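# Slide paper roll onto wooden holder post and release

## Task

Fit the paper roll over the wooden holder's post so that it sits down on the holder's base, then let go of the roll and move the hand away from it.

## Robot and tools

Robot: two arms, left_arm and right_arm, each ending in a parallel gripper. Something may briefly pull on a held part or nudge a loose object. Nothing may fall off the table or be left off it.

Frame: all positions and orientations use one scene frame. The origin is at table-top height, halfway between the two arms' nominal bases. +z points up, +x points out over the table, and left_arm is on the +y side. The arm names do not match image left and right. Reported hand positions and orientations can be off by a few centimetres, more at long reach. A BASES line, if present, gives each base's calibrated place.

Gripper axes: the fingers point along the gripper's +z axis and open and close along its y axis. end_effector_position is the point between the finger pads, about 1 cm short of the fingertips. Quaternions are written w first (qw, qx, qy, qz).

Row format: every command row has 16 numbers, even when only one arm moves. The first 8 are for left_arm: x, y, z in metres, then qw, qx, qy, qz, then opening. The next 8 are the same for right_arm. Each row is an absolute target pose in the scene frame, not an offset. Opening runs from -1 (closed) to +1 (fully open, 0.094 m). To keep an arm still, repeat its last reported pose and its intended opening in every row. Reuse the same target quaternion rather than copying a drifted reading.

execute_actions(actions, cameras):
- An empty list is a LOOK and returns the state plus pictures.
- [{"rows": [...], "steps": n}] runs up to 15 control steps of 1/30 s each; the default is 15 and the minimum is 5. One row is used per step, and the last row repeats if rows run out.
- [{"steps": n}] without rows waits up to 300 steps, counted from the last result, so your reply time is included.
- The call is refused, and nothing is sent, if any target lies more than 0.6 m from that arm's last reported position along any gripper axis.
- Results are taken 5 steps before the action ends. Those remaining steps run while you think.
- Pictures come only with an empty list or when cameras asks for them.

move(target, speed, blend, blocking, cameras):
- target is one 16-number row, or a list of up to 15 rows, all sharing at most 10 s. There is no 0.6 m limit here.
- speed is each arm's top speed in m/s, from 0.002 to 0.5 (default 0.25). Rotation is capped at twice that value in rad/s. Give one value, or one per target.
- blend is in metres and rounds corners at intermediate targets; the default 0 stops at each one.
- Paths are straight lines and do not avoid obstacles or the other arm. Faster moves lag and stray more and hit harder, especially with a nearly straight arm.
- New openings at a later target are applied only after everything stops there.
- Do not route a gripper close to its own arm's base, because that can flip the shoulder posture.
- The result adds a "move:" line:
  - done: at rest within 10 mm and 2 degrees.
  - off_target, moving or fault: the arm did not settle on its pose.
  - held: a check withheld a step, or the clearance check stopped the path.
  - limits=paced: a pose was clipped. limits=held: steps were withheld.
- Neither done nor off_target tells you whether anything was touched.
- With blocking=false the result arrives about 0.5 s after the start while the motion continues.

wait(seconds from 0 to 10, cameras): lets time pass without new commands. It returns early if a running move ends.

stop(cameras): brakes a running move. It needs some distance to stop, and the fingers keep moving.

zoom_image(camera, region): camera is cam_high, cam_left_wrist or cam_right_wrist. region is [x0, y0, x1, y1] in image pixels, origin at the top left, at most 504 x 504. It works only on a camera included in the latest images. All images are 672x504.

finished_scene(scene): ends the current scene irreversibly. Pass the current scene's number. The roll must stay on the post without the robot.

Controller behaviour:
- Each step, the commanded pose is clipped to within 100 mm and 20 degrees of the measured pose. Far goals may need several actions.
- Friction and weight can leave a hand a centimetre or more off target in free air.
- Very small moves may not start.
- With the wrist near the waist axis, a small move can swing the whole arm.
- The clearance check can block arms from getting too close, but not gripper against gripper.
- "Hand target" shows where the controller is currently driving each gripper.

Gripping:
- grip_measured uses the opening scale. With nothing held it can read up to about 1.6 mm too wide.
- On a hard part it reads up to about 3 mm narrower than the part, and more on round parts.
- Commanding about 0.05 below the first-contact reading (0.11 or more for round or small items) gives full force, about 50 to 64 N per pad.
- Close slowly on anything fragile. To release, command an opening well above grip_measured.

Avoid:
- Drops, letting go of a moving part, slams, hard pushes, and pressing far past contact.
- Any arm-against-arm collision, which can end the scene.
- Long holds with a stretched arm, loads, or pushing at unreachable poses. These heat the motors: MOTOR HOT appears at 75 °C, a fold-away fault at 90 °C, and the arm goes limp at 100 °C.

Joint torques are listed in Joint positions order, include gravity, and joints 1 to 3 wrap at ±28 N m. Joint velocities marked "within noise" mean that arm is still. Joint ranges (rad): waist -2.618 to 3.054, shoulder 0 to 3.142, elbow 0 to 3.142 (straight at 2.901), wrist pitch ±1.571, wrist yaw ±1.571, wrist roll ±2.094.

Camera calibration lines give K and T_world_to_cam (world to camera, metres). Wrist camera poses follow the joint readings and may lag during motion.

Each tool is called after "Request:" as name([rows], argument=value, ...), one row to a line, values as JSON.

## Session

Request:
execute_actions(actions=[], cameras=["all"])

Scene clock: 0.00 s of 4400.00 s.
left_arm: end_effector_position=(+0.4202, +0.4363, +0.1842) grip_measured=+1.000 end_effector_quat_wxyz=(+0.502, -0.148, +0.852, +0.022) | right_arm: end_effector_position=(+0.3129, -0.0584, +0.2484) grip_measured=+1.000 end_effector_quat_wxyz=(+0.226, -0.313, +0.833, +0.396)
Joint positions: left_arm=[0.514 1.361 0.847 -0.026 0.275 0.032 0.094] | right_arm=[0.374 1.689 1.564 -0.823 -0.767 -0.075 0.094]
Joint velocities: within noise
Joint torques (N m): no reading
Motor temperatures (°C): left_arm=[23 24 21 24 22 21 23] | right_arm=[23 23 22 22 22 23 24]
Heat: left arm: 24 °C; right arm: 24 °C.
Hand target: left_arm +0.4204, +0.4360, +0.1883; +0.505, -0.146, +0.850, +0.022 | right_arm +0.3117, -0.0574, +0.2582; +0.235, -0.319, +0.826, +0.401
camera_calibration:
cam_left_wrist: T_world_to_cam=[[0.309565, -0.923343, 0.227172, 0.226925], [-0.769323, -0.383616, -0.510863, 0.609734], [0.558849, -0.0166232, -0.829103, 0.0287855], [0, 0, 0, 1]] pos_world=[0.382748, 0.443912, 0.283806]
cam_right_wrist: T_world_to_cam=[[0.784237, -0.424313, -0.452692, -0.15854], [-0.588642, -0.739459, -0.326651, 0.24589], [-0.196145, 0.522645, -0.82968, 0.401938], [0, 0, 0, 1]] pos_world=[0.347912, -0.0955156, 0.34203]

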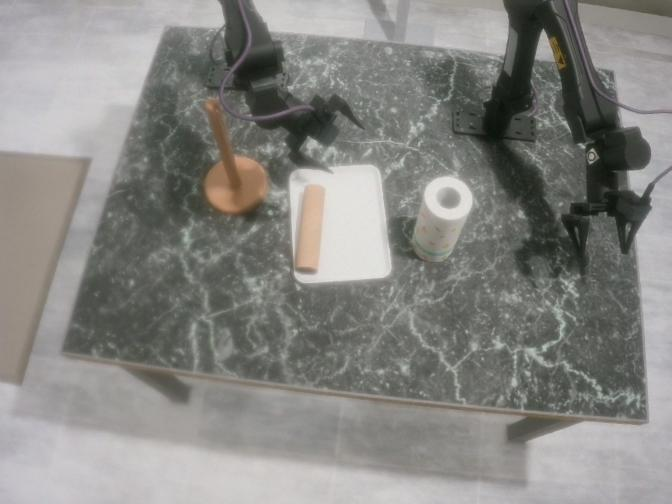

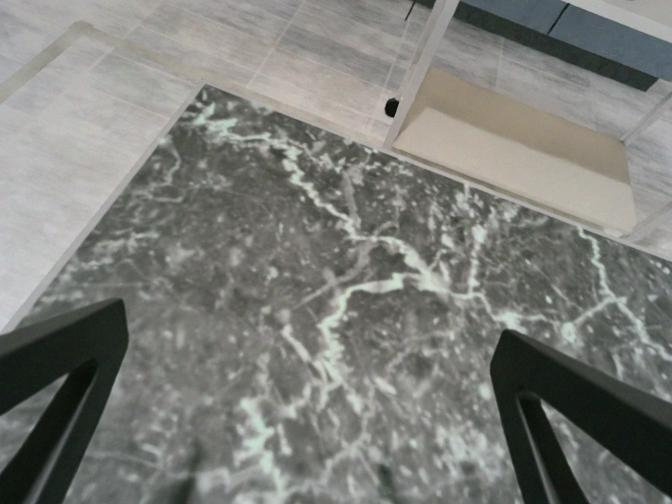

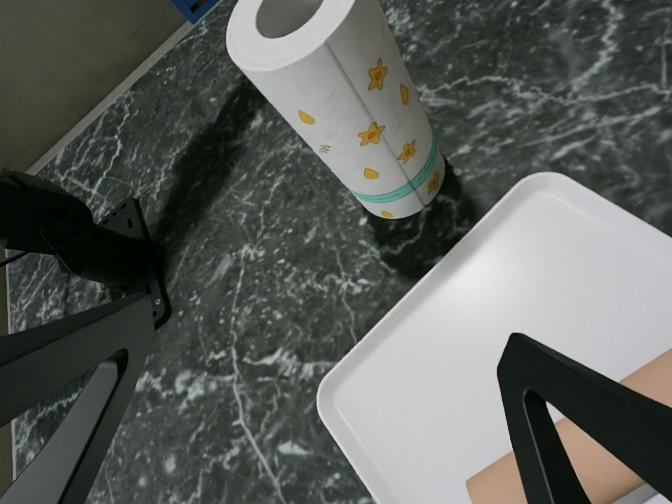

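Request:
move([
  [0.4202,0.4363,0.1842,0.502,-0.148,0.852,0.022,1,0.25,0.0,0.22,0.645,-0.297,0.636,0.301,1],
  [0.4202,0.4363,0.1842,0.502,-0.148,0.852,0.022,1,0.27,0.025,0.12,0.645,-0.297,0.636,0.301,1],
], speed=0.2, blend=[0.03,0], cameras=["cam_high","cam_right_wrist"])

Request:
zoom_image(camera="cam_high", region=[370, 140, 510, 290])

Scene clock: 5.37 s of 4400.00 s.
left_arm: end_effector_position=(+0.4202, +0.4363, +0.1842) grip_measured=+1.000 end_effector_quat_wxyz=(+0.502, -0.148, +0.852, +0.022) | right_arm: end_effector_position=(+0.2670, +0.0196, +0.1186) grip_measured=+1.000 end_effector_quat_wxyz=(+0.638, -0.300, +0.642, +0.302)
Joint positions: left_arm=[0.514 1.361 0.847 -0.026 0.275 0.032 0.094] | right_arm=[0.853 1.998 0.509 1.485 -0.012 0.005 0.094]
Joint velocities: within noise
Joint torques (N m): left_arm=[-0.03 -6.04 7.46 2 0.07 -0.01] | right_arm=[0.55 -6.54 6.35 2.02 0.17 -0.03]
Motor temperatures (°C): left_arm=[23 24 21 26 22 21 23] | right_arm=[23 24 23 24 22 23 24]
Heat: left arm: 26 °C; right arm: 24 °C.
Hand target: left_arm +0.4202, +0.4363, +0.1843; +0.502, -0.148, +0.852, +0.022 | right_arm +0.2698, +0.0249, +0.1201; +0.645, -0.297, +0.636, +0.301
Off the commanded pose: left_arm 0.000 m, 0 deg | right_arm 0.006 m, 1 deg.
Kept back: nothing.
move: done
camera_calibration:
cam_right_wrist: T_world_to_cam=[[0.780922, -0.613698, 0.116341, -0.211153], [-0.218259, -0.442613, -0.869745, 0.193849], [0.585255, 0.653811, -0.479591, -0.0083019], [0, 0, 0, 1]] pos_world=[0.212062, -0.0383564, 0.189184]
Images, in order (width x height): cam_high 672x504, cam_right_wrist 672x504.

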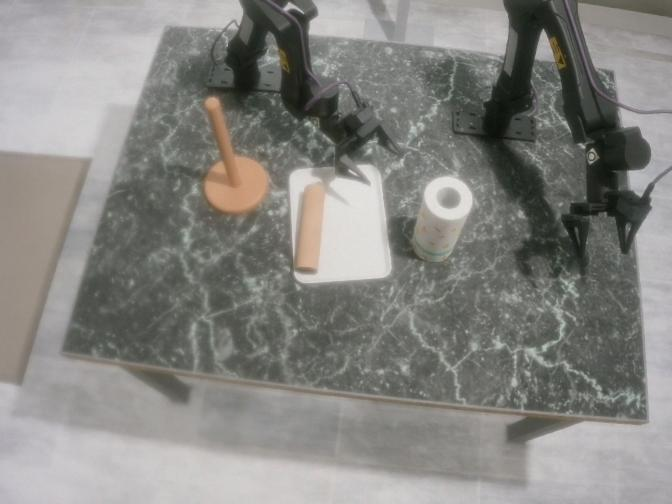

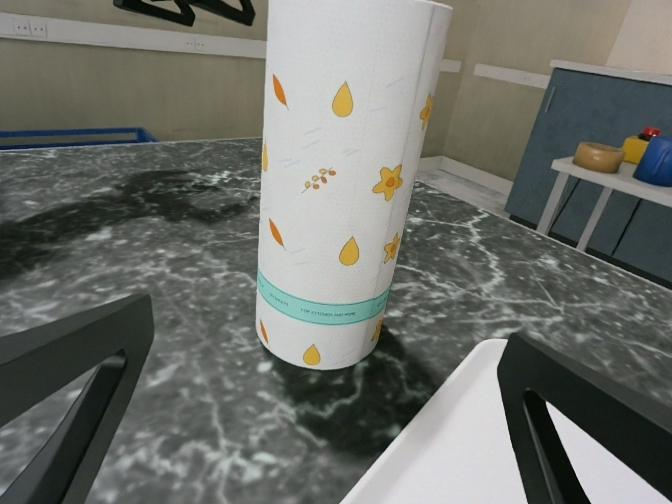

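Scaled by 3.360 from the camera's 672x504 image, which has a finer 960x720 frame.

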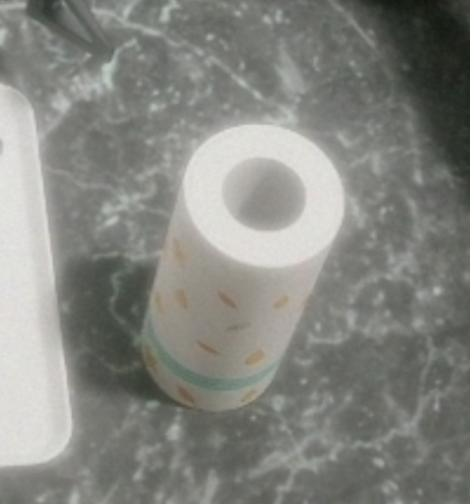

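Request:
move(target=[0.4202,0.4363,0.1842,0.502,-0.148,0.852,0.022,1,0.330,0.099,0.12,0.645,-0.299,0.636,0.303,1], speed=0.1, cameras=["cam_right_wrist"])

Scene clock: 7.27 s of 4400.00 s.
left_arm: end_effector_position=(+0.4202, +0.4363, +0.1842) grip_measured=+1.000 end_effector_quat_wxyz=(+0.502, -0.148, +0.852, +0.022) | right_arm: end_effector_position=(+0.3285, +0.0919, +0.1272) grip_measured=+1.000 end_effector_quat_wxyz=(+0.647, -0.296, +0.633, +0.306)
Joint positions: left_arm=[0.514 1.361 0.847 -0.026 0.275 0.032 0.094] | right_arm=[0.853 2.179 0.925 1.279 -0.012 0.005 0.094]
Joint velocities: within noise
Joint torques (N m): left_arm=[-0.01 -6.02 7.5 2.02 0.09 -0.03] | right_arm=[0.79 -9.33 7.75 1.71 0.11 0]
Motor temperatures (°C): left_arm=[23 24 21 26 22 21 23] | right_arm=[23 24 23 24 22 23 24]
Heat: left arm: 26 °C; right arm: 24 °C.
Hand target: left_arm +0.4202, +0.4363, +0.1843; +0.502, -0.148, +0.852, +0.022 | right_arm +0.3295, +0.0987, +0.1200; +0.644, -0.299, +0.635, +0.303
Off the commanded pose: left_arm 0.000 m, 0 deg | right_arm 0.010 m, 1 deg.
Kept back: nothing.
move: done
camera_calibration:
cam_right_wrist: T_world_to_cam=[[0.778648, -0.616238, 0.118148, -0.215004], [-0.201295, -0.423671, -0.883167, 0.24119], [0.594297, 0.663893, -0.453936, -0.0946351], [0, 0, 0, 1]] pos_world=[0.272204, 0.0325195, 0.195455]
Images, in order (width x height): cam_right_wrist 672x504.

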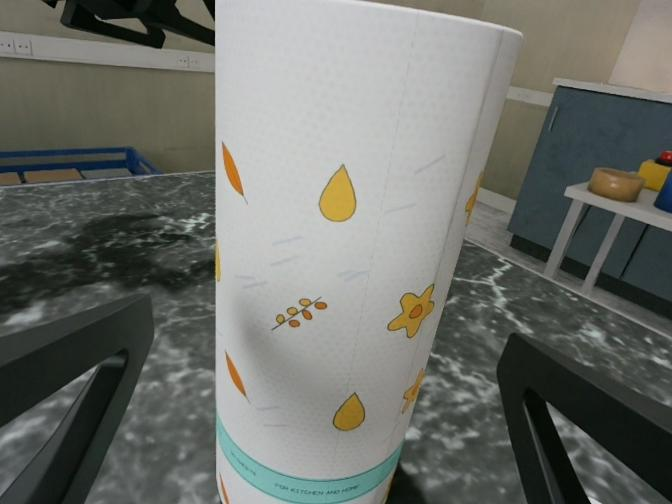

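Request:
move(target=[0.4202,0.4363,0.1842,0.502,-0.148,0.852,0.022,1,0.365,0.143,0.113,0.644,-0.300,0.635,0.304,1], speed=0.06, cameras=["cam_high","cam_right_wrist"])

Request:
zoom_image(camera="cam_high", region=[370, 140, 510, 290])

Scene clock: 9.00 s of 4400.00 s.
left_arm: end_effector_position=(+0.4202, +0.4363, +0.1842) grip_measured=+1.000 end_effector_quat_wxyz=(+0.502, -0.148, +0.852, +0.022) | right_arm: end_effector_position=(+0.3649, +0.1347, +0.1224) grip_measured=+1.000 end_effector_quat_wxyz=(+0.648, -0.295, +0.632, +0.306)
Joint positions: left_arm=[0.514 1.361 0.847 -0.026 0.275 0.032 0.094] | right_arm=[0.853 2.325 1.199 1.153 -0.012 0.005 0.094]
Joint velocities: within noise
Joint torques (N m): left_arm=[-0.03 -6.09 7.46 2.03 0.09 -0.02] | right_arm=[0.81 -10.8 8.55 1.73 0.08 -0.01]
Motor temperatures (°C): left_arm=[23 24 21 26 22 21 23] | right_arm=[23 24 23 24 22 23 24]
Heat: left arm: 26 °C; right arm: 24 °C.
Hand target: left_arm +0.4202, +0.4363, +0.1843; +0.502, -0.148, +0.852, +0.022 | right_arm +0.3644, +0.1424, +0.1130; +0.644, -0.300, +0.635, +0.304
Off the commanded pose: left_arm 0.000 m, 0 deg | right_arm 0.013 m, 1 deg.
Kept back: nothing.
move: off_target (right_arm)
camera_calibration:
cam_right_wrist: T_world_to_cam=[[0.778502, -0.61641, 0.118214, -0.216302], [-0.200203, -0.422387, -0.88403, 0.261906], [0.594856, 0.664552, -0.452236, -0.147319], [0, 0, 0, 1]] pos_world=[0.308459, 0.075196, 0.190479]
Images, in order (width x height): cam_high 672x504, cam_right_wrist 672x504.

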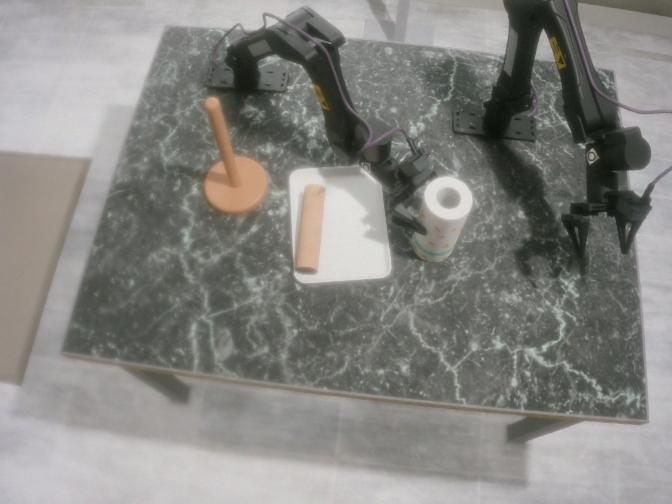

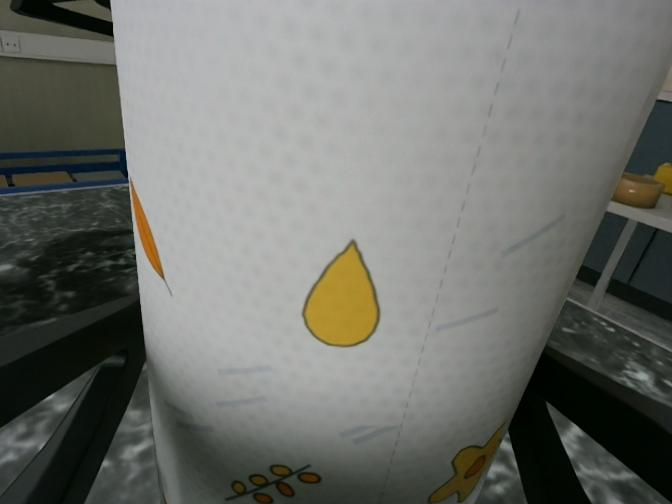

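Scaled by 3.360 from the camera's 672x504 image, which has a finer 960x720 frame.

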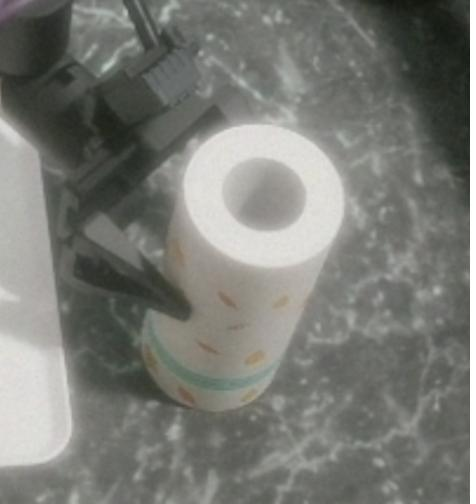

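Request:
execute_actions([
  {"rows":[[0.4202,0.4363,0.1842,0.502,-0.148,0.852,0.022,1,0.365,0.143,0.113,0.644,-0.3,0.635,0.304,0.94],[0.4202,0.4363,0.1842,0.502,-0.148,0.852,0.022,1,0.365,0.143,0.113,0.644,-0.3,0.635,0.304,0.91],[0.4202,0.4363,0.1842,0.502,-0.148,0.852,0.022,1,0.365,0.143,0.113,0.644,-0.3,0.635,0.304,0.88],[0.4202,0.4363,0.1842,0.502,-0.148,0.852,0.022,1,0.365,0.143,0.113,0.644,-0.3,0.635,0.304,0.86],[0.4202,0.4363,0.1842,0.502,-0.148,0.852,0.022,1,0.365,0.143,0.113,0.644,-0.3,0.635,0.304,0.84],[0.4202,0.4363,0.1842,0.502,-0.148,0.852,0.022,1,0.365,0.143,0.113,0.644,-0.3,0.635,0.304,0.82],[0.4202,0.4363,0.1842,0.502,-0.148,0.852,0.022,1,0.365,0.143,0.113,0.644,-0.3,0.635,0.304,0.80],[0.4202,0.4363,0.1842,0.502,-0.148,0.852,0.022,1,0.365,0.143,0.113,0.644,-0.3,0.635,0.304,0.78],[0.4202,0.4363,0.1842,0.502,-0.148,0.852,0.022,1,0.365,0.143,0.113,0.644,-0.3,0.635,0.304,0.76],[0.4202,0.4363,0.1842,0.502,-0.148,0.852,0.022,1,0.365,0.143,0.113,0.644,-0.3,0.635,0.304,0.73],[0.4202,0.4363,0.1842,0.502,-0.148,0.852,0.022,1,0.365,0.143,0.113,0.644,-0.3,0.635,0.304,0.69],[0.4202,0.4363,0.1842,0.502,-0.148,0.852,0.022,1,0.365,0.143,0.113,0.644,-0.3,0.635,0.304,0.65],[0.4202,0.4363,0.1842,0.502,-0.148,0.852,0.022,1,0.365,0.143,0.113,0.644,-0.3,0.635,0.304,0.6],[0.4202,0.4363,0.1842,0.502,-0.148,0.852,0.022,1,0.365,0.143,0.113,0.644,-0.3,0.635,0.304,0.55]],"steps":15},
])

Request:
wait(seconds=0.6, cameras=["cam_high"])

Request:
zoom_image(camera="cam_high", region=[370, 140, 510, 290])

Request:
zoom_image(camera="cam_high", region=[170, 60, 310, 240])

Scene clock: 9.90 s of 4400.00 s.
left_arm: end_effector_position=(+0.4202, +0.4363, +0.1842) grip_measured=+1.000 end_effector_quat_wxyz=(+0.502, -0.148, +0.852, +0.022) | right_arm: end_effector_position=(+0.3650, +0.1348, +0.1222) grip_measured=+0.753 end_effector_quat_wxyz=(+0.647, -0.295, +0.632, +0.306)
Joint positions: left_arm=[0.514 1.361 0.847 -0.026 0.275 0.032 0.094] | right_arm=[0.853 2.325 1.2 1.151 -0.012 0.005 0.082]
Joint velocities: left_arm=[within noise] | right_arm=[-0.027 0.007 -0.002 0.051 0.037 0.037 -0.032]
Joint torques (N m): left_arm=[-0.05 -6.05 7.41 2.01 0.08 -0.01] | right_arm=[0.9 -10.8 8.58 1.72 0.08 -0.02]
Motor temperatures (°C): left_arm=[23 24 21 26 22 21 23] | right_arm=[23 24 23 24 22 23 24]
Heat: left arm: 26 °C; right arm: 24 °C.
Steps of this call (1-17: nothing new was sent; 18-27: this action's first 10). Readings (end_effector_position of left_arm | right_arm):
18: (+0.4202, +0.4363, +0.1842) | (+0.3649, +0.1348, +0.1221)
19: (+0.4202, +0.4363, +0.1842) | (+0.3649, +0.1348, +0.1221)
21: (+0.4202, +0.4363, +0.1842) | (+0.3650, +0.1348, +0.1222)
25: (+0.4202, +0.4363, +0.1842) | (+0.3650, +0.1348, +0.1222)
27: the state above

Scene clock: 10.67 s of 4400.00 s.
left_arm: end_effector_position=(+0.4202, +0.4363, +0.1842) grip_measured=+1.000 end_effector_quat_wxyz=(+0.502, -0.148, +0.852, +0.022) | right_arm: end_effector_position=(+0.3650, +0.1348, +0.1221) grip_measured=+0.599 end_effector_quat_wxyz=(+0.647, -0.296, +0.632, +0.306)
Joint positions: left_arm=[0.514 1.361 0.847 -0.026 0.275 0.032 0.094] | right_arm=[0.853 2.325 1.2 1.15 -0.012 0.005 0.075]
Joint velocities: within noise
Joint torques (N m): left_arm=[-0.01 -6.08 7.45 2.02 0.08 -0.03] | right_arm=[0.8 -10.81 8.55 1.73 0.08 -0.03]
Motor temperatures (°C): left_arm=[23 24 21 27 22 21 23] | right_arm=[23 24 23 25 22 23 24]
Heat: left arm: 27 °C; right arm: 25 °C.
Hand target: left_arm +0.4202, +0.4363, +0.1843; +0.502, -0.148, +0.852, +0.022 | right_arm +0.3644, +0.1425, +0.1131; +0.644, -0.300, +0.635, +0.304
Off the commanded pose: left_arm 0.000 m, 0 deg | right_arm 0.012 m, 1 deg.
Steps of this call (1-5: your previous action's last 5; 6-23: nothing new was sent). Readings (end_effector_position of left_arm | right_arm):
1: (+0.4202, +0.4363, +0.1842) | (+0.3650, +0.1348, +0.1222)
2: (+0.4202, +0.4363, +0.1842) | (+0.3650, +0.1348, +0.1222)
4: (+0.4202, +0.4363, +0.1842) | (+0.3650, +0.1348, +0.1221)
8: (+0.4202, +0.4363, +0.1842) | (+0.3650, +0.1348, +0.1221)
23: the state above
Images, in order (width x height): cam_high 672x504.

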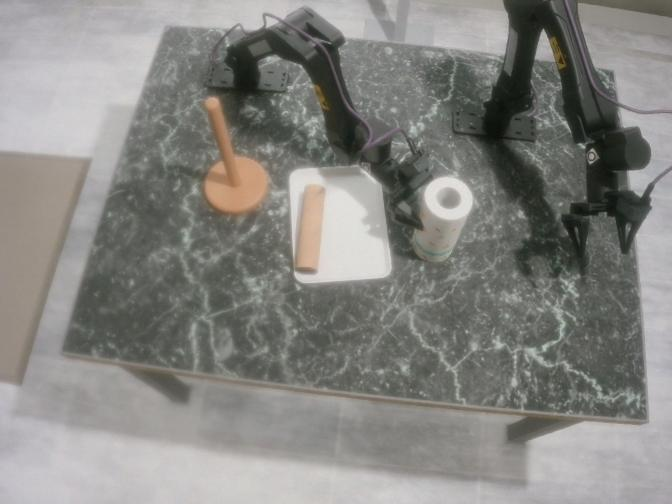

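Scaled by 3.360 from the camera's 672x504 image, which has a finer 960x720 frame.

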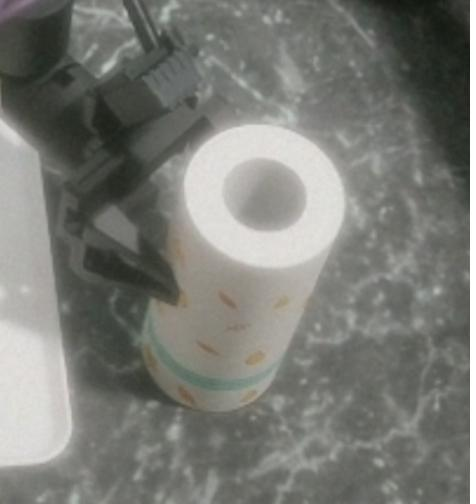

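Scaled by 2.800 from the camera's 672x504 image, which has a finer 960x720 frame.

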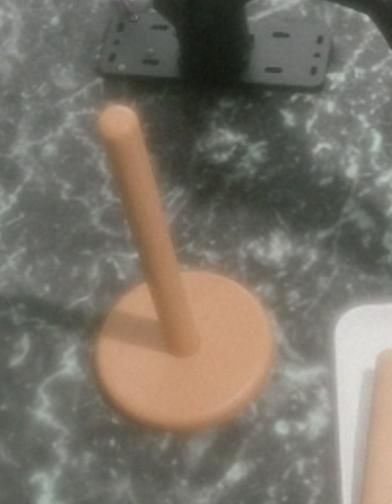

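Request:
wait(seconds=0.4, cameras=["cam_right_wrist"])

Scene clock: 11.20 s of 4400.00 s.
left_arm: end_effector_position=(+0.4202, +0.4363, +0.1842) grip_measured=+1.000 end_effector_quat_wxyz=(+0.502, -0.148, +0.852, +0.022) | right_arm: end_effector_position=(+0.3650, +0.1348, +0.1221) grip_measured=+0.599 end_effector_quat_wxyz=(+0.647, -0.296, +0.632, +0.306)
Joint positions: left_arm=[0.514 1.361 0.847 -0.026 0.275 0.032 0.094] | right_arm=[0.853 2.325 1.2 1.15 -0.012 0.005 0.075]
Joint velocities: within noise
Joint torques (N m): left_arm=[-0.01 -6.05 7.47 2.01 0.08 -0.01] | right_arm=[0.84 -10.88 8.57 1.73 0.08 -0.02]
Motor temperatures (°C): left_arm=[23 24 21 27 22 21 23] | right_arm=[23 24 23 25 22 23 24]
Heat: left arm: 27 °C; right arm: 25 °C.
Hand target: left_arm +0.4202, +0.4363, +0.1843; +0.502, -0.148, +0.852, +0.022 | right_arm +0.3644, +0.1425, +0.1131; +0.644, -0.300, +0.635, +0.304
Off the commanded pose: left_arm 0.000 m, 0 deg | right_arm 0.012 m, 1 deg.
Steps of this call (1-16: nothing new was sent). Readings (end_effector_position of left_arm | right_arm):
1: (+0.4202, +0.4363, +0.1842) | (+0.3650, +0.1348, +0.1221)
2: (+0.4202, +0.4363, +0.1842) | (+0.3650, +0.1348, +0.1221)
4: (+0.4202, +0.4363, +0.1842) | (+0.3650, +0.1348, +0.1221)
8: (+0.4202, +0.4363, +0.1842) | (+0.3650, +0.1348, +0.1221)
16: the state above
camera_calibration:
cam_right_wrist: T_world_to_cam=[[0.778384, -0.61657, 0.118152, -0.216272], [-0.201244, -0.423332, -0.883341, 0.262165], [0.594659, 0.663801, -0.453596, -0.14724], [0, 0, 0, 1]] pos_world=[0.308659, 0.0753737, 0.190347]
Images, in order (width x height): cam_right_wrist 672x504.

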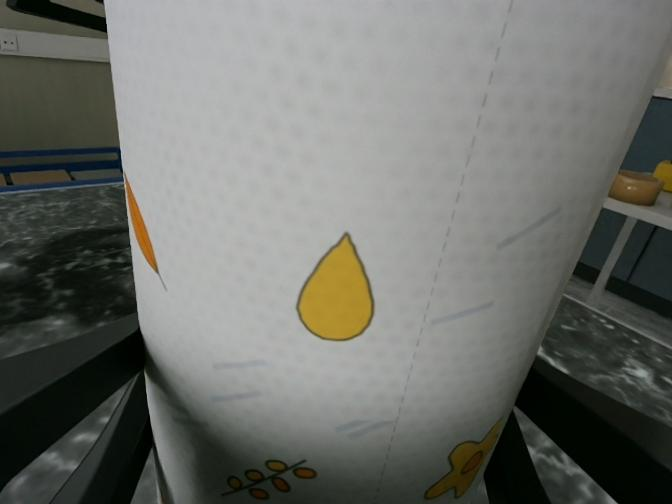

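Request:
move(target=[0.4202,0.4363,0.1842,0.502,-0.148,0.852,0.022,1,0.362,0.138,0.165,0.644,-0.300,0.635,0.304,0.45], speed=0.06, cameras=["cam_high","cam_right_wrist"])

Request:
zoom_image(camera="cam_high", region=[370, 100, 510, 290])

Scene clock: 12.73 s of 4400.00 s.
left_arm: end_effector_position=(+0.4202, +0.4363, +0.1842) grip_measured=+1.000 end_effector_quat_wxyz=(+0.502, -0.148, +0.852, +0.022) | right_arm: end_effector_position=(+0.3645, +0.1342, +0.1250) grip_measured=+0.599 end_effector_quat_wxyz=(+0.622, -0.307, +0.657, +0.294)
Joint positions: left_arm=[0.514 1.361 0.847 -0.026 0.275 0.032 0.094] | right_arm=[0.853 2.26 1.2 1.008 -0.012 0.005 0.075]
Joint velocities: within noise
Joint torques (N m): left_arm=[-0.03 -6.04 7.49 2.01 0.06 -0.02] | right_arm=[0.68 -19.19 7.39 1.79 0.06 -0.02]
Motor temperatures (°C): left_arm=[23 24 21 27 22 21 23] | right_arm=[23 25 23 25 22 23 24]
Heat: left arm: 27 °C; right arm: 25 °C.
Hand target: left_arm +0.4202, +0.4363, +0.1843; +0.502, -0.148, +0.852, +0.022 | right_arm +0.3618, +0.1377, +0.1645; +0.644, -0.300, +0.635, +0.304
Off the commanded pose: left_arm 0.000 m, 0 deg | right_arm 0.040 m, 4 deg.
Kept back: nothing.
move: off_target (right_arm)
camera_calibration:
cam_right_wrist: T_world_to_cam=[[0.784236, -0.609682, 0.115162, -0.219262], [-0.24461, -0.474378, -0.845654, 0.282237], [0.57021, 0.635023, -0.521159, -0.124021], [0, 0, 0, 1]] pos_world=[0.311709, 0.0789637, 0.199291]
Images, in order (width x height): cam_high 672x504, cam_right_wrist 672x504.

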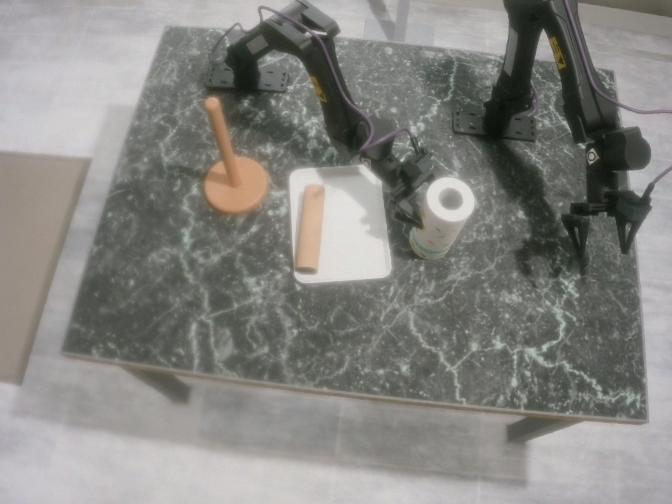

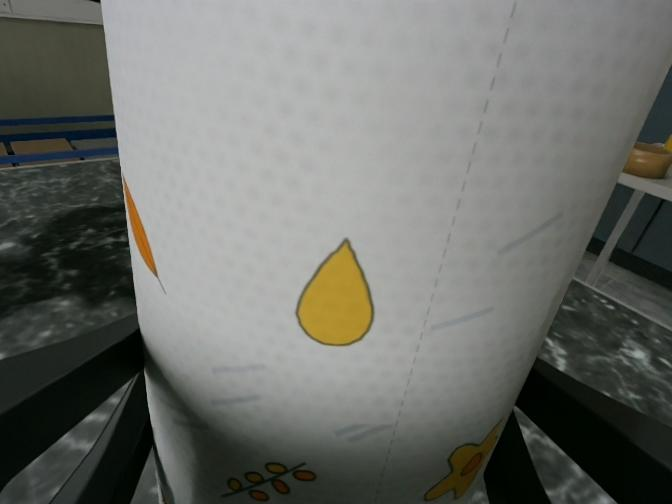

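Scaled by 2.653 from the camera's 672x504 image, which has a finer 960x720 frame.

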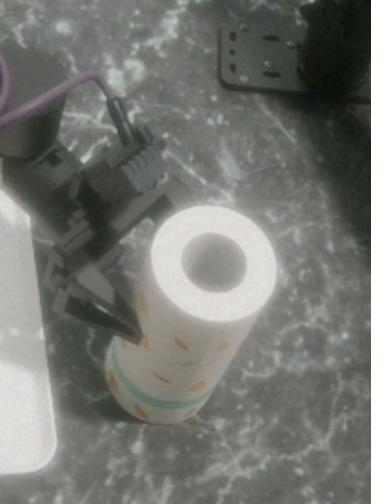

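Request:
move(target=[0.4202,0.4363,0.1842,0.502,-0.148,0.852,0.022,1,0.35,0.125,0.25,0.650,-0.300,0.629,0.304,0.45], speed=0.12, cameras=["cam_high","cam_right_wrist"])

Request:
zoom_image(camera="cam_high", region=[370, 100, 510, 290])

Scene clock: 15.30 s of 4400.00 s.
left_arm: end_effector_position=(+0.4202, +0.4363, +0.1842) grip_measured=+1.000 end_effector_quat_wxyz=(+0.502, -0.148, +0.852, +0.022) | right_arm: end_effector_position=(+0.3549, +0.1229, +0.2045) grip_measured=+0.599 end_effector_quat_wxyz=(+0.621, -0.310, +0.659, +0.291)
Joint positions: left_arm=[0.514 1.361 0.847 -0.026 0.275 0.032 0.094] | right_arm=[0.853 2.016 1.2 0.757 -0.012 -0.001 0.075]
Joint velocities: within noise
Joint torques (N m): left_arm=[-0.14 -6.08 7.46 2.02 0.07 -0.01] | right_arm=[0.79 -17.47 9.28 2.02 0.07 -0.02]
Motor temperatures (°C): left_arm=[23 25 21 27 22 21 23] | right_arm=[23 26 23 25 22 23 24]
Heat: left arm: 27 °C; right arm: 26 °C.
Hand target: left_arm +0.4202, +0.4363, +0.1843; +0.502, -0.148, +0.852, +0.022 | right_arm +0.3494, +0.1242, +0.2495; +0.650, -0.300, +0.629, +0.304
Off the commanded pose: left_arm 0.000 m, 0 deg | right_arm 0.046 m, 5 deg.
Kept back: nothing.
move: off_target (right_arm)
camera_calibration:
cam_right_wrist: T_world_to_cam=[[0.784473, -0.608268, 0.120877, -0.229213], [-0.244656, -0.482645, -0.84095, 0.341894], [0.569864, 0.63013, -0.527439, -0.0679], [0, 0, 0, 1]] pos_world=[0.302152, 0.0683759, 0.279409]
Images, in order (width x height): cam_high 672x504, cam_right_wrist 672x504.

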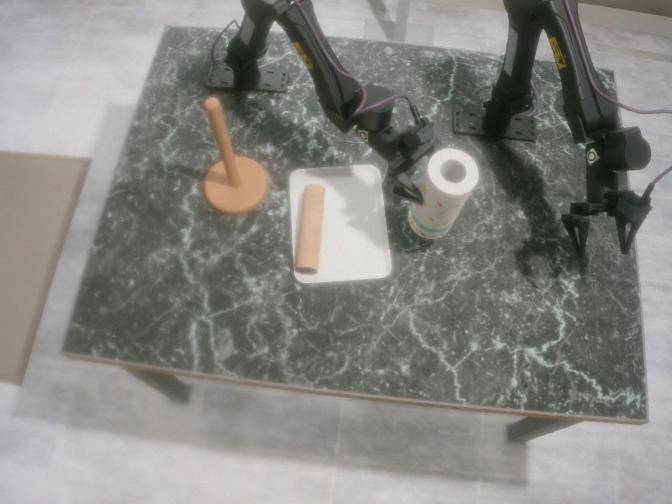

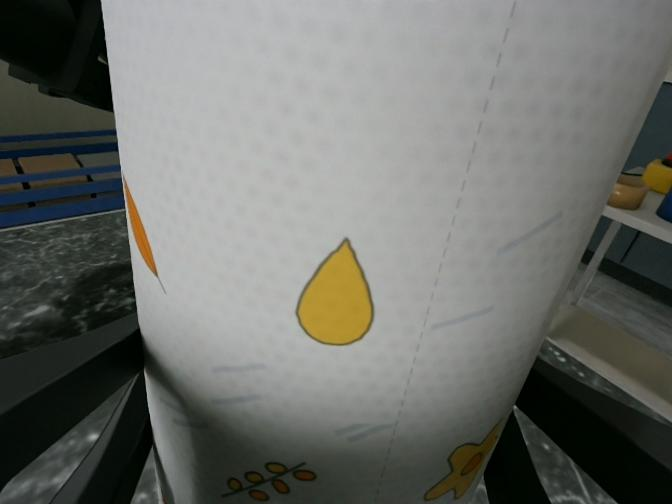

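Scaled by 2.653 from the camera's 672x504 image, which has a finer 960x720 frame.

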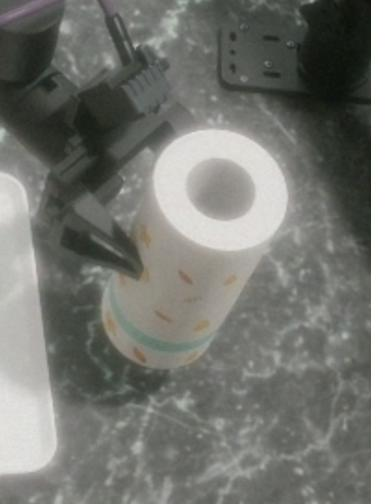

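Request:
move([
  [0.4202,0.4363,0.1842,0.502,-0.148,0.852,0.022,1,0.30,0.04,0.44,0.685,-0.20,0.674,0.203,0.45],
  [0.4202,0.4363,0.1842,0.502,-0.148,0.852,0.022,1,0.29,-0.08,0.50,0.721,0,0.693,0,0.45],
  [0.4202,0.4363,0.1842,0.502,-0.148,0.852,0.022,1,0.30,-0.18,0.50,0.667,0.276,0.640,-0.265,0.45],
], speed=0.2, blend=[0.04,0.04,0], cameras=["cam_high","cam_right_wrist"])

Request:
zoom_image(camera="cam_high", region=[160, 0, 340, 240])

Scene clock: 20.43 s of 4400.00 s.
left_arm: end_effector_position=(+0.4202, +0.4363, +0.1842) grip_measured=+1.000 end_effector_quat_wxyz=(+0.502, -0.148, +0.852, +0.022) | right_arm: end_effector_position=(+0.3052, -0.1700, +0.4906) grip_measured=+0.599 end_effector_quat_wxyz=(+0.675, +0.205, +0.676, -0.216)
Joint positions: left_arm=[0.514 1.361 0.847 -0.026 0.275 0.032 0.094] | right_arm=[0.94 1.563 1.701 0.068 1.557 -0.221 0.075]
Joint velocities: within noise
Joint torques (N m): left_arm=[0.02 -6.06 7.46 2.01 0.08 -0.02] | right_arm=[-0.51 -9.26 7.25 1.19 -0.09 0.03]
Motor temperatures (°C): left_arm=[23 25 22 28 22 21 23] | right_arm=[23 26 24 26 22 23 25]
Heat: left arm: 28 °C; right arm: 26 °C.
Hand target: left_arm +0.4202, +0.4363, +0.1843; +0.502, -0.148, +0.852, +0.022 | right_arm +0.3004, -0.1804, +0.4999; +0.677, +0.223, +0.670, -0.206
Off the commanded pose: left_arm 0.000 m, 0 deg | right_arm 0.015 m, 11 deg.
joint sent to its limit (right arm) — joint 5 (wrist yaw), upper limit.
Kept back: nothing.
move: off_target (right_arm)
camera_calibration:
cam_right_wrist: T_world_to_cam=[[-0.541863, -0.82924, 0.136912, -0.0435905], [-0.465248, 0.160281, -0.870548, 0.620087], [0.699949, -0.535416, -0.472653, 0.0311922], [0, 0, 0, 1]] pos_world=[0.243041, -0.118835, 0.560527]
Images, in order (width x height): cam_high 672x504, cam_right_wrist 672x504.

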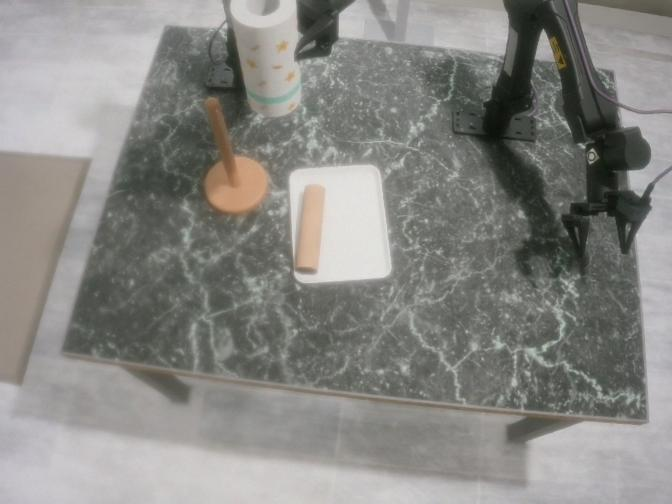

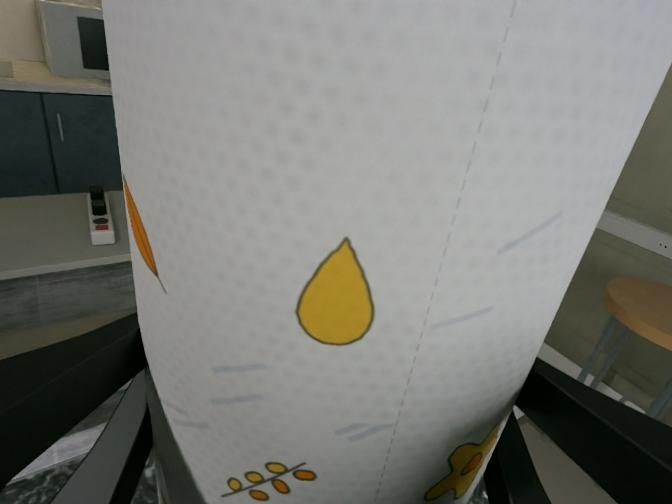

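Scaled by 2.100 from the camera's 672x504 image, which has a finer 960x720 frame.

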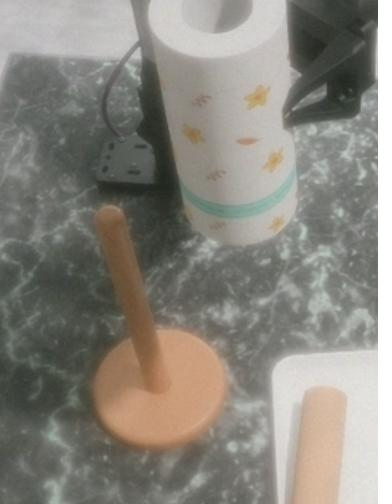

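Request:
move([
  [0.30,0.17,0.34,0.584,0.412,0.536,-0.449,1,0.30,-0.23,0.50,0.667,0.253,0.645,-0.244,0.45],
  [0.30,0.17,0.34,0.584,0.412,0.536,-0.449,1,0.287,-0.287,0.497,0.667,0.253,0.645,-0.244,0.45],
], speed=0.15, blend=[0.03,0])

Request:
zoom_image(camera="cam_high", region=[150, 0, 290, 220])

Scene clock: 27.63 s of 4400.00 s.
left_arm: end_effector_position=(+0.3063, +0.1729, +0.3300) grip_measured=+1.000 end_effector_quat_wxyz=(+0.574, +0.392, +0.589, -0.411) | right_arm: end_effector_position=(+0.2869, -0.2853, +0.4965) grip_measured=+0.599 end_effector_quat_wxyz=(+0.669, +0.260, +0.649, -0.253)
Joint positions: left_arm=[0.321 1.08 0.786 0.186 1.548 0.074 0.094] | right_arm=[0.723 1.297 1.48 0.05 1.475 -0.212 0.075]
Joint velocities: within noise
Joint torques (N m): left_arm=[-0.58 -4.85 8.2 1.44 0.15 -0.12] | right_arm=[-0.49 -5.7 5.61 1.04 -0.43 0.11]
Motor temperatures (°C): left_arm=[23 25 22 28 22 21 23] | right_arm=[23 26 24 26 22 23 25]
Heat: left arm: 28 °C; right arm: 26 °C.
Hand target: left_arm +0.3002, +0.1694, +0.3398; +0.578, +0.405, +0.580, -0.406 | right_arm +0.2870, -0.2869, +0.4969; +0.673, +0.255, +0.649, -0.247
Off the commanded pose: left_arm 0.012 m, 8 deg | right_arm 0.002 m, 1 deg.
joint sent to its limit (left arm) — joint 5 (wrist yaw), upper limit.
Kept back: nothing.
move: off_target (left_arm); blend cut to 0.0293 m at target 1
camera_calibration:
cam_left_wrist: T_world_to_cam=[[-0.930764, -0.330728, 0.155878, 0.286799], [-0.287182, 0.397448, -0.871528, 0.331839], [0.226286, -0.855952, -0.464909, 0.335827], [0, 0, 0, 1]] pos_world=[0.286247, 0.250416, 0.400631]
cam_right_wrist: T_world_to_cam=[[-0.655282, -0.748308, 0.103153, -0.0774719], [-0.406001, 0.233744, -0.883474, 0.645546], [0.636999, -0.620805, -0.456983, -0.029101], [0, 0, 0, 1]] pos_world=[0.229864, -0.226932, 0.565016]

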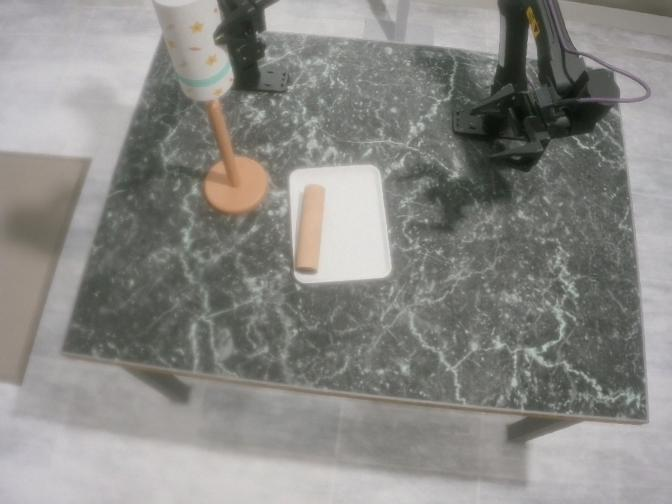

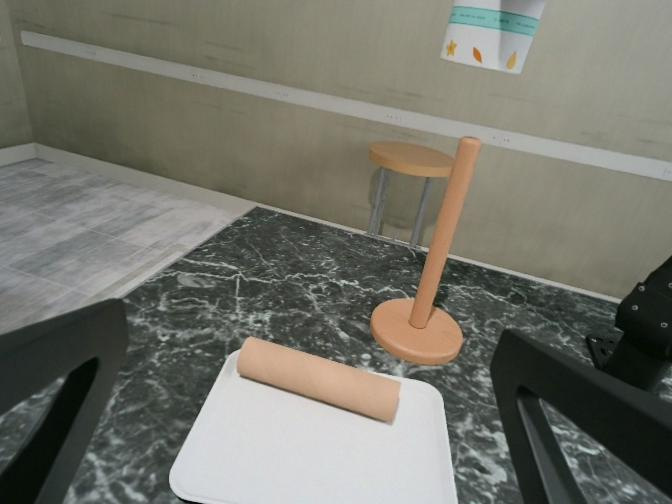

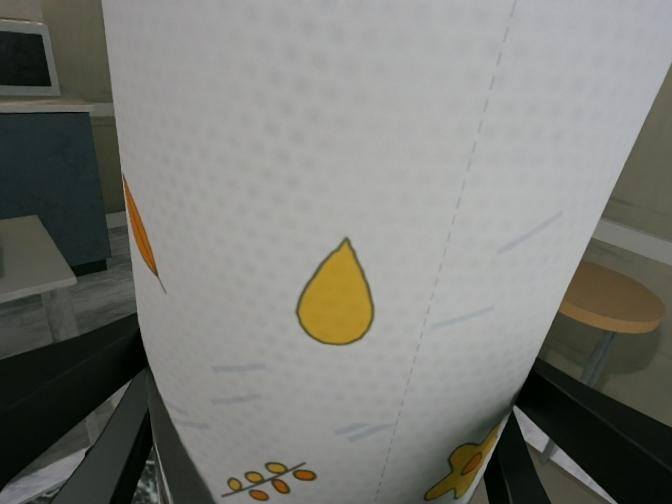

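Scaled by 2.291 from the camera's 672x504 image, which has a finer 960x720 frame.

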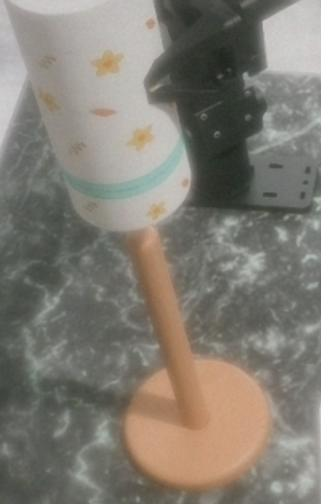

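Request:
zoom_image(camera="cam_left_wrist", region=[380, 0, 580, 150])

Scaled by 2.520 from the camera's 672x504 image, which has a finer 960x720 frame.

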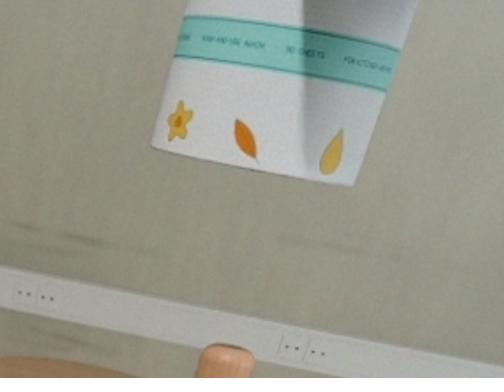

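Request:
move([
  [0.30,0.17,0.34,0.584,0.412,0.536,-0.449,1,0.279,-0.287,0.49,0.667,0.253,0.645,-0.244,0.45],
  [0.30,0.17,0.34,0.584,0.412,0.536,-0.449,1,0.279,-0.287,0.455,0.667,0.253,0.645,-0.244,0.45],
], speed=0.06, cameras=["cam_high","cam_left_wrist"])

Request:
zoom_image(camera="cam_high", region=[150, 0, 290, 220])

Request:
zoom_image(camera="cam_left_wrist", region=[380, 0, 580, 200])

Scene clock: 30.73 s of 4400.00 s.
left_arm: end_effector_position=(+0.3062, +0.1729, +0.3423) grip_measured=+1.000 end_effector_quat_wxyz=(+0.583, +0.403, +0.580, -0.402) | right_arm: end_effector_position=(+0.2864, -0.2837, +0.4496) grip_measured=+0.599 end_effector_quat_wxyz=(+0.663, +0.248, +0.657, -0.259)
Joint positions: left_arm=[0.321 1.08 0.786 0.351 1.551 -0.054 0.094] | right_arm=[0.728 1.237 1.274 0.109 1.473 -0.156 0.075]
Joint velocities: within noise
Joint torques (N m): left_arm=[-0.55 -4.57 5.49 1.42 0.01 -0.14] | right_arm=[0.62 -6.98 5.75 1.35 -0.11 -0.03]
Motor temperatures (°C): left_arm=[23 25 22 28 22 21 23] | right_arm=[23 25 24 26 22 23 25]
Heat: left arm: 28 °C; right arm: 26 °C.
Hand target: left_arm +0.3004, +0.1694, +0.3401; +0.579, +0.404, +0.580, -0.407 | right_arm +0.2792, -0.2872, +0.4549; +0.670, +0.256, +0.652, -0.245
Off the commanded pose: left_arm 0.007 m, 8 deg | right_arm 0.010 m, 2 deg.
joint sent to its limit (left arm) — joint 5 (wrist yaw), upper limit.
Kept back: nothing.
move: off_target (left_arm)
camera_calibration:
cam_left_wrist: T_world_to_cam=[[-0.936595, -0.329653, 0.118821, 0.29903], [-0.254469, 0.406739, -0.877387, 0.332933], [0.240904, -0.851993, -0.464837, 0.336344], [0, 0, 0, 1]] pos_world=[0.283764, 0.249722, 0.412925]
Images, in order (width x height): cam_high 672x504, cam_left_wrist 672x504.

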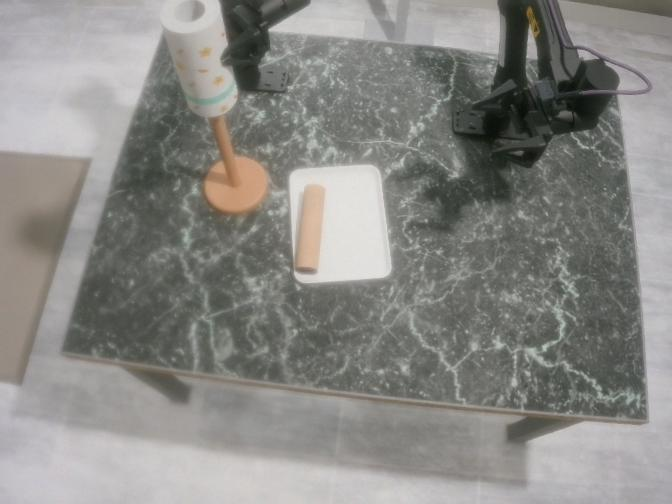

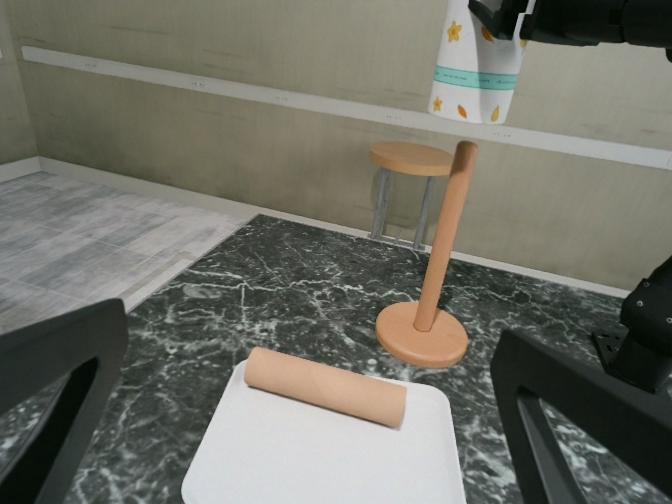

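Scaled by 2.291 from the camera's 672x504 image, which has a finer 960x720 frame.

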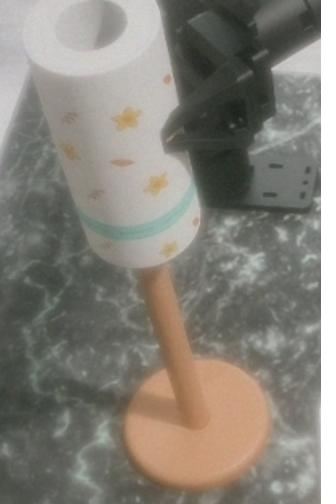

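Scaled by 2.520 from the camera's 672x504 image, which has a finer 960x720 frame.

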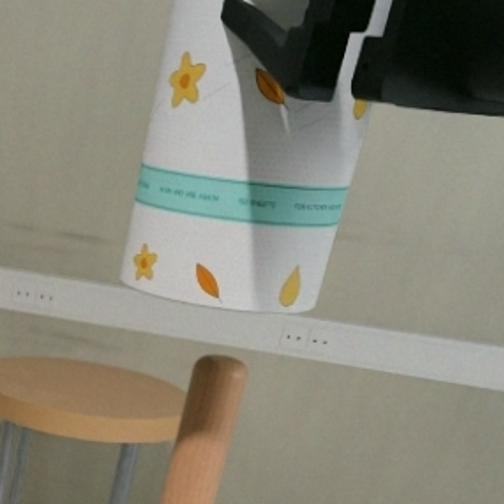

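Request:
move(target=[0.30,0.17,0.34,0.583,0.403,0.580,-0.402,1,0.268,-0.290,0.458,0.667,0.253,0.645,-0.244,0.45], speed=0.06, cameras=["cam_high","cam_left_wrist"])

Request:
zoom_image(camera="cam_high", region=[150, 0, 290, 220])

Request:
zoom_image(camera="cam_left_wrist", region=[380, 0, 580, 200])

Scene clock: 32.07 s of 4400.00 s.
left_arm: end_effector_position=(+0.3061, +0.1729, +0.3430) grip_measured=+1.000 end_effector_quat_wxyz=(+0.583, +0.404, +0.580, -0.401) | right_arm: end_effector_position=(+0.2754, -0.2861, +0.4541) grip_measured=+0.599 end_effector_quat_wxyz=(+0.666, +0.247, +0.656, -0.254)
Joint positions: left_arm=[0.321 1.08 0.786 0.361 1.551 -0.061 0.094] | right_arm=[0.752 1.2 1.248 0.16 1.488 -0.212 0.075]
Joint velocities: within noise
Joint torques (N m): left_arm=[-0.42 -5.24 5.09 1.36 -0.08 -0.03] | right_arm=[0.65 -6.23 5.7 1.33 -0.07 -0.02]
Motor temperatures (°C): left_arm=[23 25 22 28 22 21 23] | right_arm=[23 25 24 26 22 23 25]
Heat: left arm: 28 °C; right arm: 26 °C.
Hand target: left_arm +0.3004, +0.1700, +0.3400; +0.583, +0.403, +0.580, -0.402 | right_arm +0.2683, -0.2901, +0.4579; +0.670, +0.255, +0.652, -0.245
Off the commanded pose: left_arm 0.007 m, 0 deg | right_arm 0.009 m, 2 deg.
Kept back: nothing.
move: done
camera_calibration:
cam_left_wrist: T_world_to_cam=[[-0.936858, -0.329719, 0.116546, 0.299781], [-0.252531, 0.407298, -0.877688, 0.332935], [0.241922, -0.8517, -0.464844, 0.336296], [0, 0, 0, 1]] pos_world=[0.283571, 0.249664, 0.4136]
Images, in order (width x height): cam_high 672x504, cam_left_wrist 672x504.

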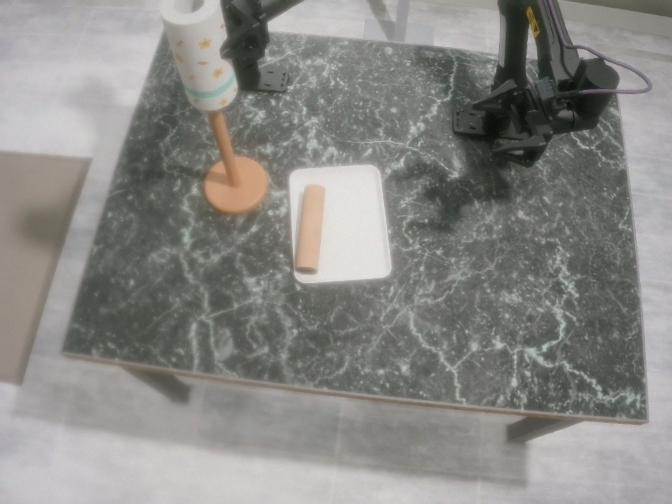

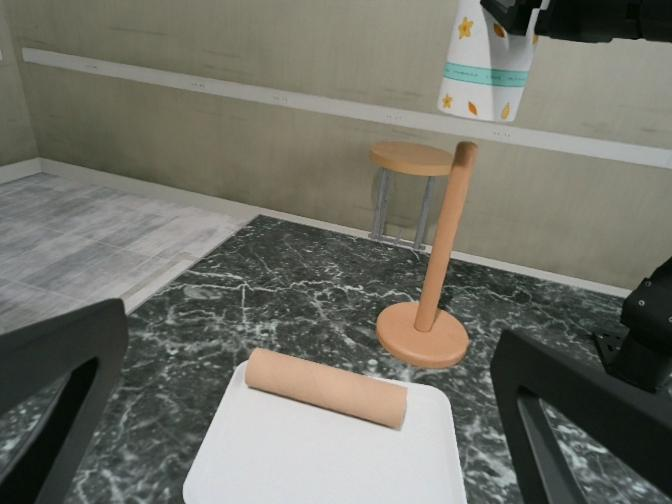

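Scaled by 2.291 from the camera's 672x504 image, which has a finer 960x720 frame.

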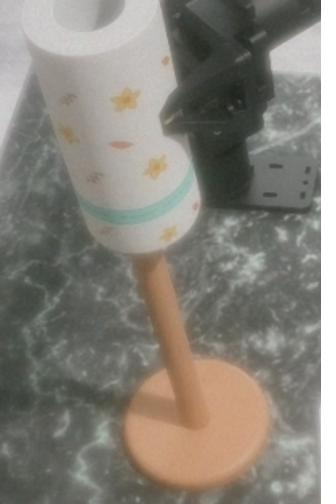

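Scaled by 2.520 from the camera's 672x504 image, which has a finer 960x720 frame.

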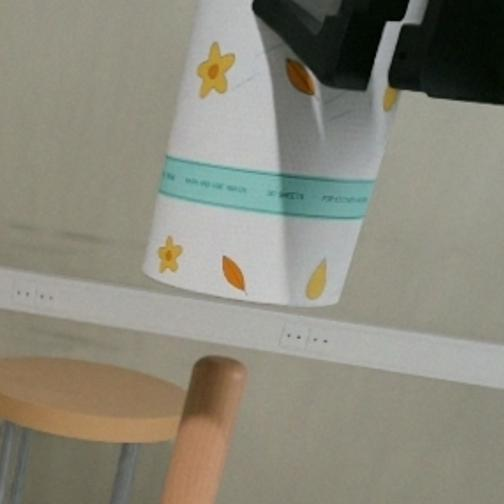

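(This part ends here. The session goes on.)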